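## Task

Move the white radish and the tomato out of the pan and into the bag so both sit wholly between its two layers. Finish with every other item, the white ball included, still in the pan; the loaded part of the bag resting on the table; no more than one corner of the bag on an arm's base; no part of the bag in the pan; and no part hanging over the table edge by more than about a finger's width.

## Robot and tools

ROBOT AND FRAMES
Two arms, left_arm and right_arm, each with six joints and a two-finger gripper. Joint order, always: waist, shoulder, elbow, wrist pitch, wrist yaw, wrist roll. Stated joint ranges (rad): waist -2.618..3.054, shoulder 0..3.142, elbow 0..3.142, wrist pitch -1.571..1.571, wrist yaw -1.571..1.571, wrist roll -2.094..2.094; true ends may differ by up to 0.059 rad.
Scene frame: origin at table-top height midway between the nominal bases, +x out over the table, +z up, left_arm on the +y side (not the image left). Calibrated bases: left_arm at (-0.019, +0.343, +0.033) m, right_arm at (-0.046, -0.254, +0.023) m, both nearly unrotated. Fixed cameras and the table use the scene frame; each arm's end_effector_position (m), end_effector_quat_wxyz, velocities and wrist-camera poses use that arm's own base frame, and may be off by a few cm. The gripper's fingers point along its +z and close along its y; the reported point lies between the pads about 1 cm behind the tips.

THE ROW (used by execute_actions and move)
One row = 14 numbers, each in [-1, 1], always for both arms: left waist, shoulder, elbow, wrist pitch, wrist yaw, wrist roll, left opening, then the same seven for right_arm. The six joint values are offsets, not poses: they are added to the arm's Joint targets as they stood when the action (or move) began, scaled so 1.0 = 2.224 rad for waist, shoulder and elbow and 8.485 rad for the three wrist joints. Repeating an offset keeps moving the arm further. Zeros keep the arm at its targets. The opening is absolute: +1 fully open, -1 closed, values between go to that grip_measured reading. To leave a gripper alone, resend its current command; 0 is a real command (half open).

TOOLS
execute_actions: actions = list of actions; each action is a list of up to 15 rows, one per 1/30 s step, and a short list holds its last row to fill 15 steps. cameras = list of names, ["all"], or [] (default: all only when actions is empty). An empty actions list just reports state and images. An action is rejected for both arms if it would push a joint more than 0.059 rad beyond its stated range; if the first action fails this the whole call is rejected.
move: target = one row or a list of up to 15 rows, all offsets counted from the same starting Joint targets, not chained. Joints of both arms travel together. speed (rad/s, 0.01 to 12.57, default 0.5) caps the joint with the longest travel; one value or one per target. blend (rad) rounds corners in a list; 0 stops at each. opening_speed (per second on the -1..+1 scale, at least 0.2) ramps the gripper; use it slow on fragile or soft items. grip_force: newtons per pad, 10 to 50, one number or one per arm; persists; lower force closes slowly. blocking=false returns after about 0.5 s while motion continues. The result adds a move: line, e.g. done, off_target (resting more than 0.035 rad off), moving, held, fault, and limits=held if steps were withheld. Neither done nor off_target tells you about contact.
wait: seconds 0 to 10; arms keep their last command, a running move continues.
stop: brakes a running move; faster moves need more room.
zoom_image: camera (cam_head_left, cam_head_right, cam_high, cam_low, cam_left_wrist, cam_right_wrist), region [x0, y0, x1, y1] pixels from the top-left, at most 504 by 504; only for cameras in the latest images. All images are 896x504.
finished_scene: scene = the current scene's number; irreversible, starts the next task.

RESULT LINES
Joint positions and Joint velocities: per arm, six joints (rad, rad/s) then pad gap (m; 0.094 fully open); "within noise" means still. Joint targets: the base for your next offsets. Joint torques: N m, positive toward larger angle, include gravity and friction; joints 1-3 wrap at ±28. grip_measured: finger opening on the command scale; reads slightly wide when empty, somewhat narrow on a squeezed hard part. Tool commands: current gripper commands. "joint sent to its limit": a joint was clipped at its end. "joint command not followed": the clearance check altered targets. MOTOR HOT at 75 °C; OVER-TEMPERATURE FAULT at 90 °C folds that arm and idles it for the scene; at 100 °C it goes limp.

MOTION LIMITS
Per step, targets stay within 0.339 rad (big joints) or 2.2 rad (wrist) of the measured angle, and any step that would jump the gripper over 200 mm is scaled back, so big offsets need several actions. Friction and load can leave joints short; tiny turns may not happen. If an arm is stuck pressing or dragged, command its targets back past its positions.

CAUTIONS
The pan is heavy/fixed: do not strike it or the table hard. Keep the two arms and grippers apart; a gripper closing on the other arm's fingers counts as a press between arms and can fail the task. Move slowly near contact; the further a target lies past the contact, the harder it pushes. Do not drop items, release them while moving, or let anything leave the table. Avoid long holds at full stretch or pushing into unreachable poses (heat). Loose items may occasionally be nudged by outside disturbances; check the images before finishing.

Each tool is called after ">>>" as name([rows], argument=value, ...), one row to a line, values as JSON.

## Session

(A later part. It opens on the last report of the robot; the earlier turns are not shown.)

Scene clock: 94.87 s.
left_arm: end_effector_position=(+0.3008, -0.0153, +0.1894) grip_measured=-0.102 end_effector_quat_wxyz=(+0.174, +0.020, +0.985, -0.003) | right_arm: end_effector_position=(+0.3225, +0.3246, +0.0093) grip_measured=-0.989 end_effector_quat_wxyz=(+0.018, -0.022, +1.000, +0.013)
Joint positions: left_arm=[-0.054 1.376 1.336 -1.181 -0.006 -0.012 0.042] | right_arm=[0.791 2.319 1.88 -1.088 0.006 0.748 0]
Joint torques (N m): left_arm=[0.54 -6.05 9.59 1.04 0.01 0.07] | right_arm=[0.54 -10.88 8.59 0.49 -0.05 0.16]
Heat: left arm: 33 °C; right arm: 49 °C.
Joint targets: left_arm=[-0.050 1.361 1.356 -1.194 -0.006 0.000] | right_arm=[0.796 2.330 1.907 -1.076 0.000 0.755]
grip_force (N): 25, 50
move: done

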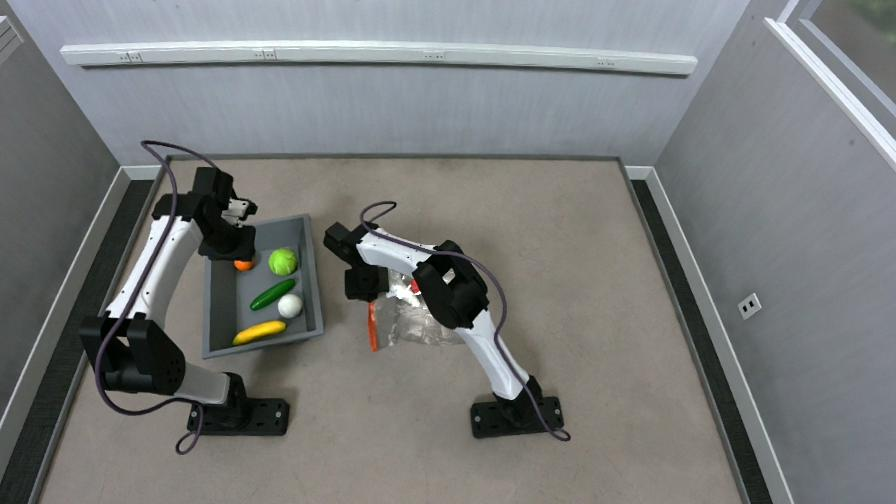

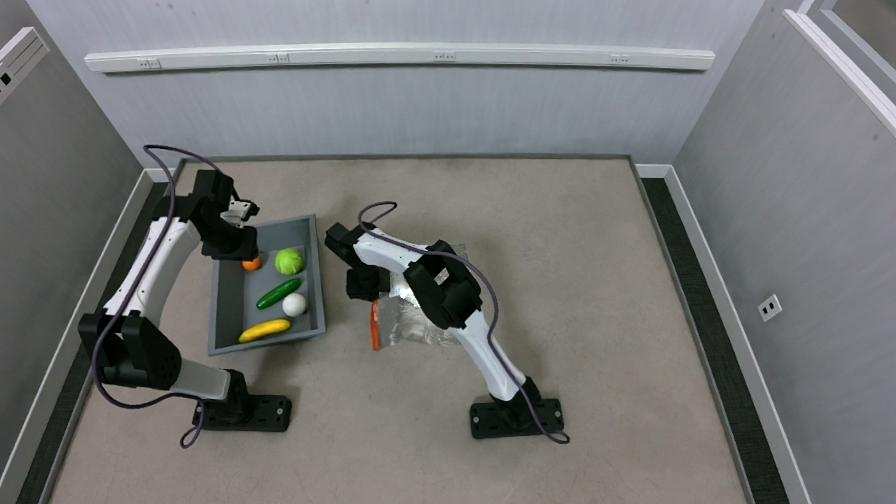

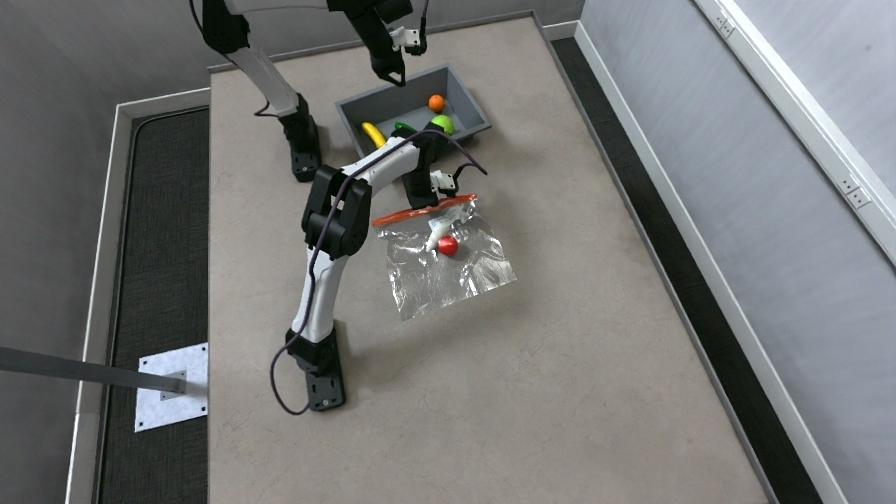

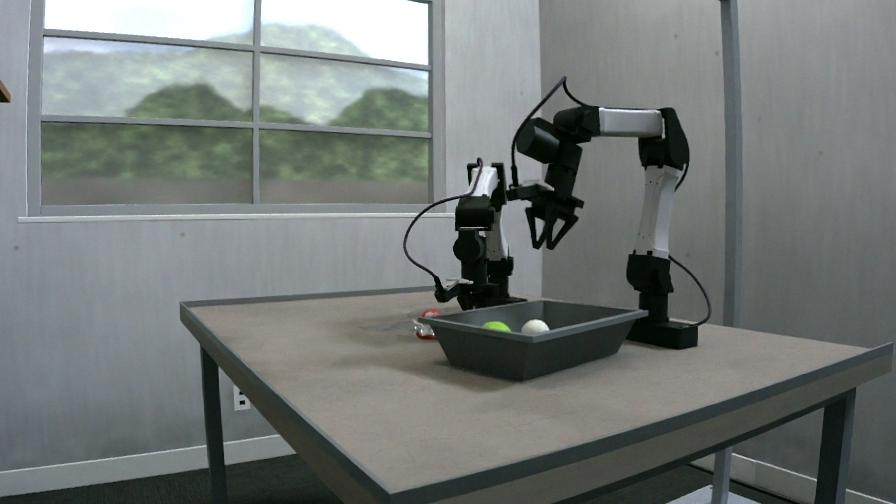

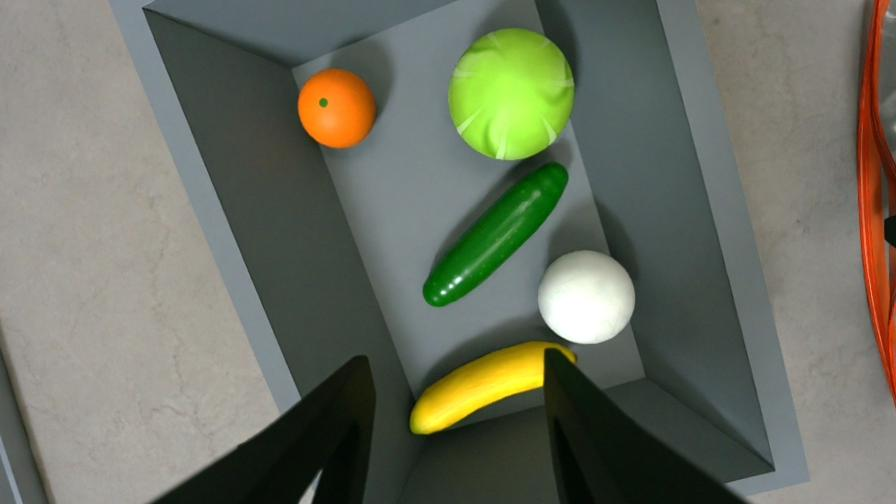

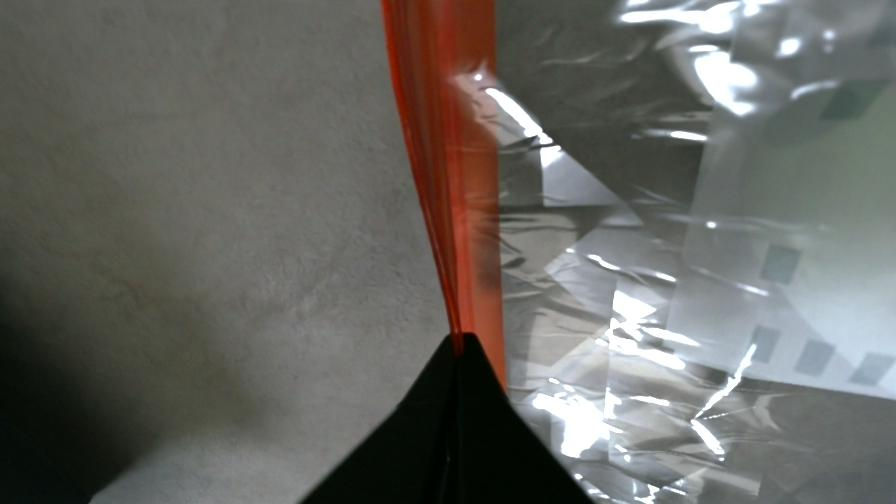

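>>> move([
  [0,0,0,0,0,0,-0.1, 0,0,0,0,0,0,-0.4],
  [0,0,0,0,0,0,-0.1, 0.0,-0.135,0,-0.0354,0,0,-0.4],
  [0,0,0,0,0,0,-0.1, -0.36,-0.35,-0.25,0,0,-0.08,-0.4],
], speed=[0.3,0.3,0.8], blend=[0,0.03,0], opening_speed=0.6, cameras=["all"])

Scene clock: 99.27 s.
left_arm: end_effector_position=(+0.3008, -0.0153, +0.1894) grip_measured=-0.102 end_effector_quat_wxyz=(+0.174, +0.020, +0.985, -0.003) | right_arm: end_effector_position=(+0.3376, -0.0014, +0.1404) grip_measured=-0.401 end_effector_quat_wxyz=(+0.126, +0.044, +0.991, +0.005)
Joint positions: left_arm=[-0.054 1.376 1.336 -1.181 -0.006 -0.012 0.042] | right_arm=[-0.004 1.584 1.356 -1.091 0.001 0.085 0.028]
Joint torques (N m): left_arm=[0.53 -6.05 9.61 1.05 0.01 0.08] | right_arm=[-0.06 -9.32 6.04 0.87 -0.03 0]
Heat: left arm: 34 °C; right arm: 49 °C.
Joint targets: left_arm=[-0.050 1.361 1.356 -1.194 -0.006 0.000] | right_arm=[-0.005 1.552 1.351 -1.076 0.000 0.077]
grip_force (N): 25, 50
move: done

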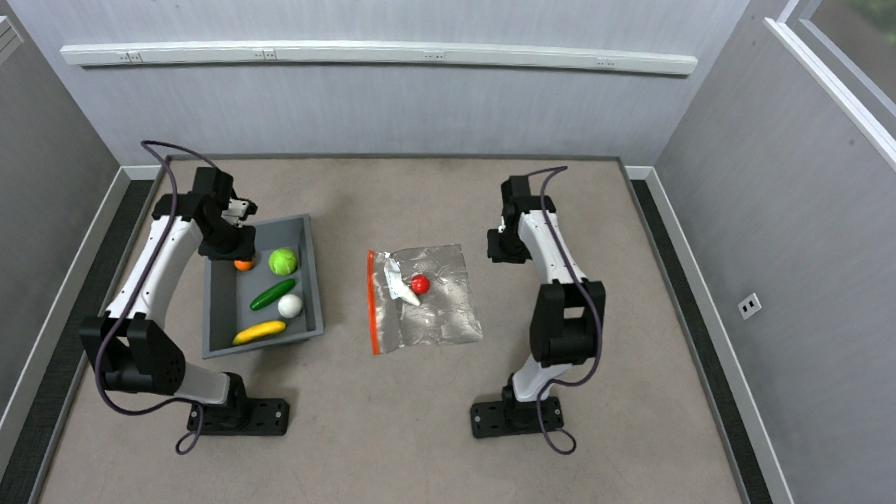

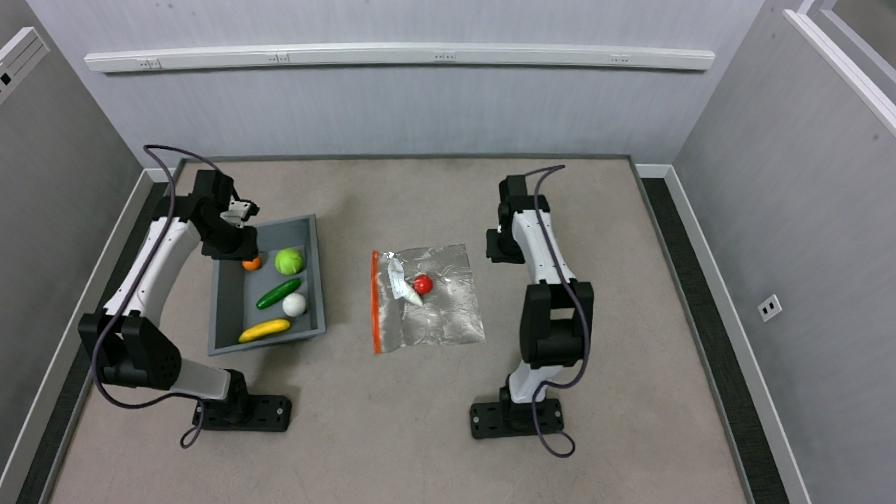

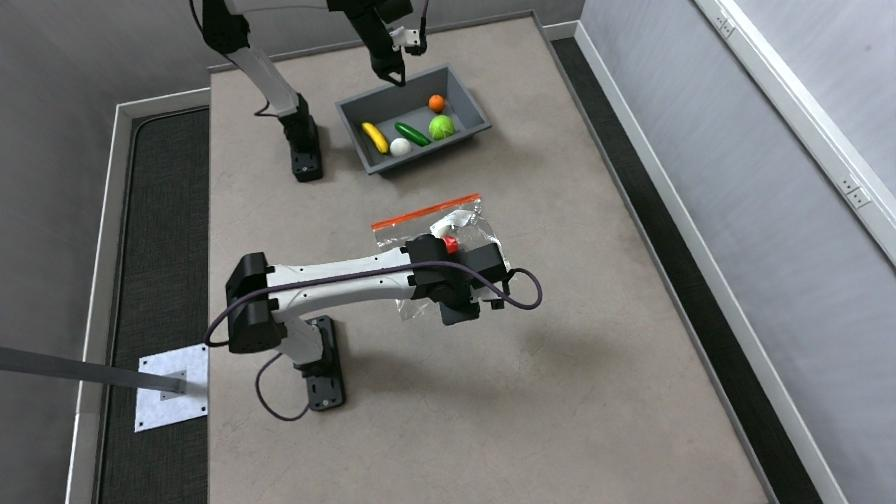

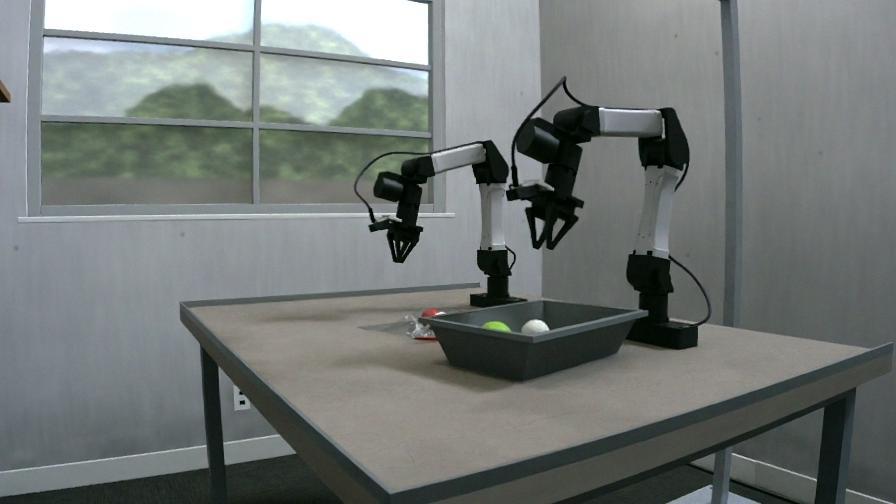

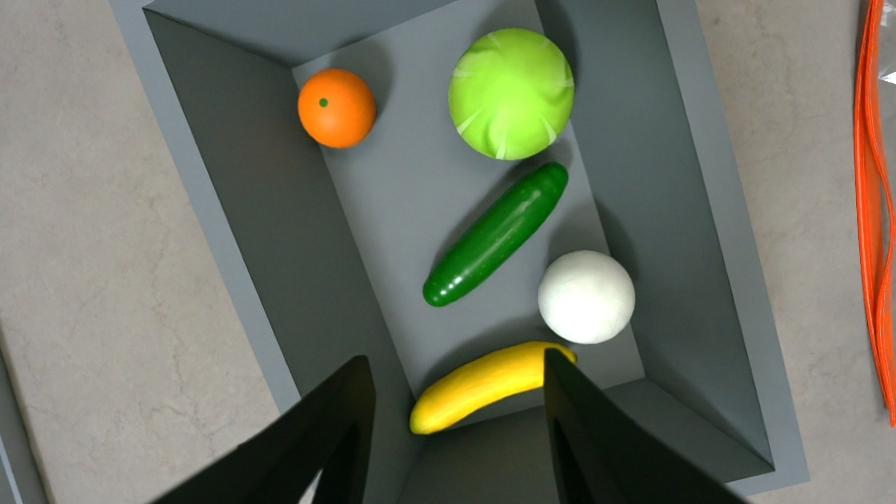

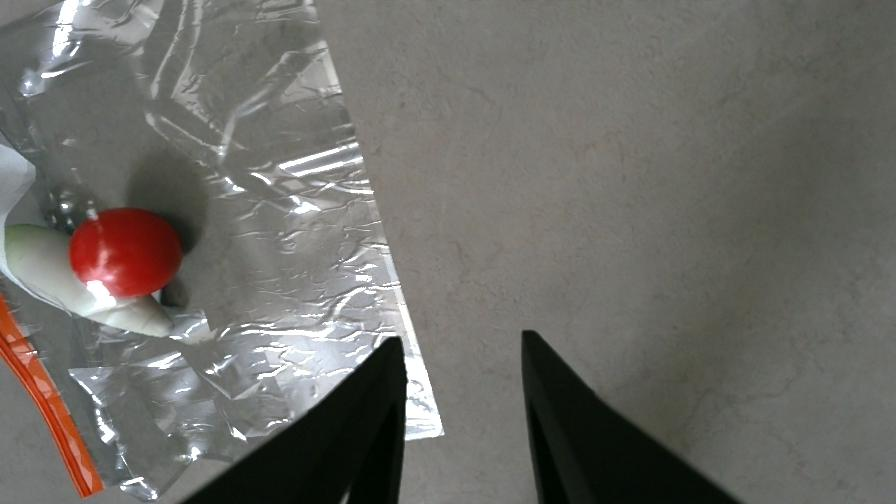

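>>> finished_scene(scene=1)

The scene is finished: the task was done.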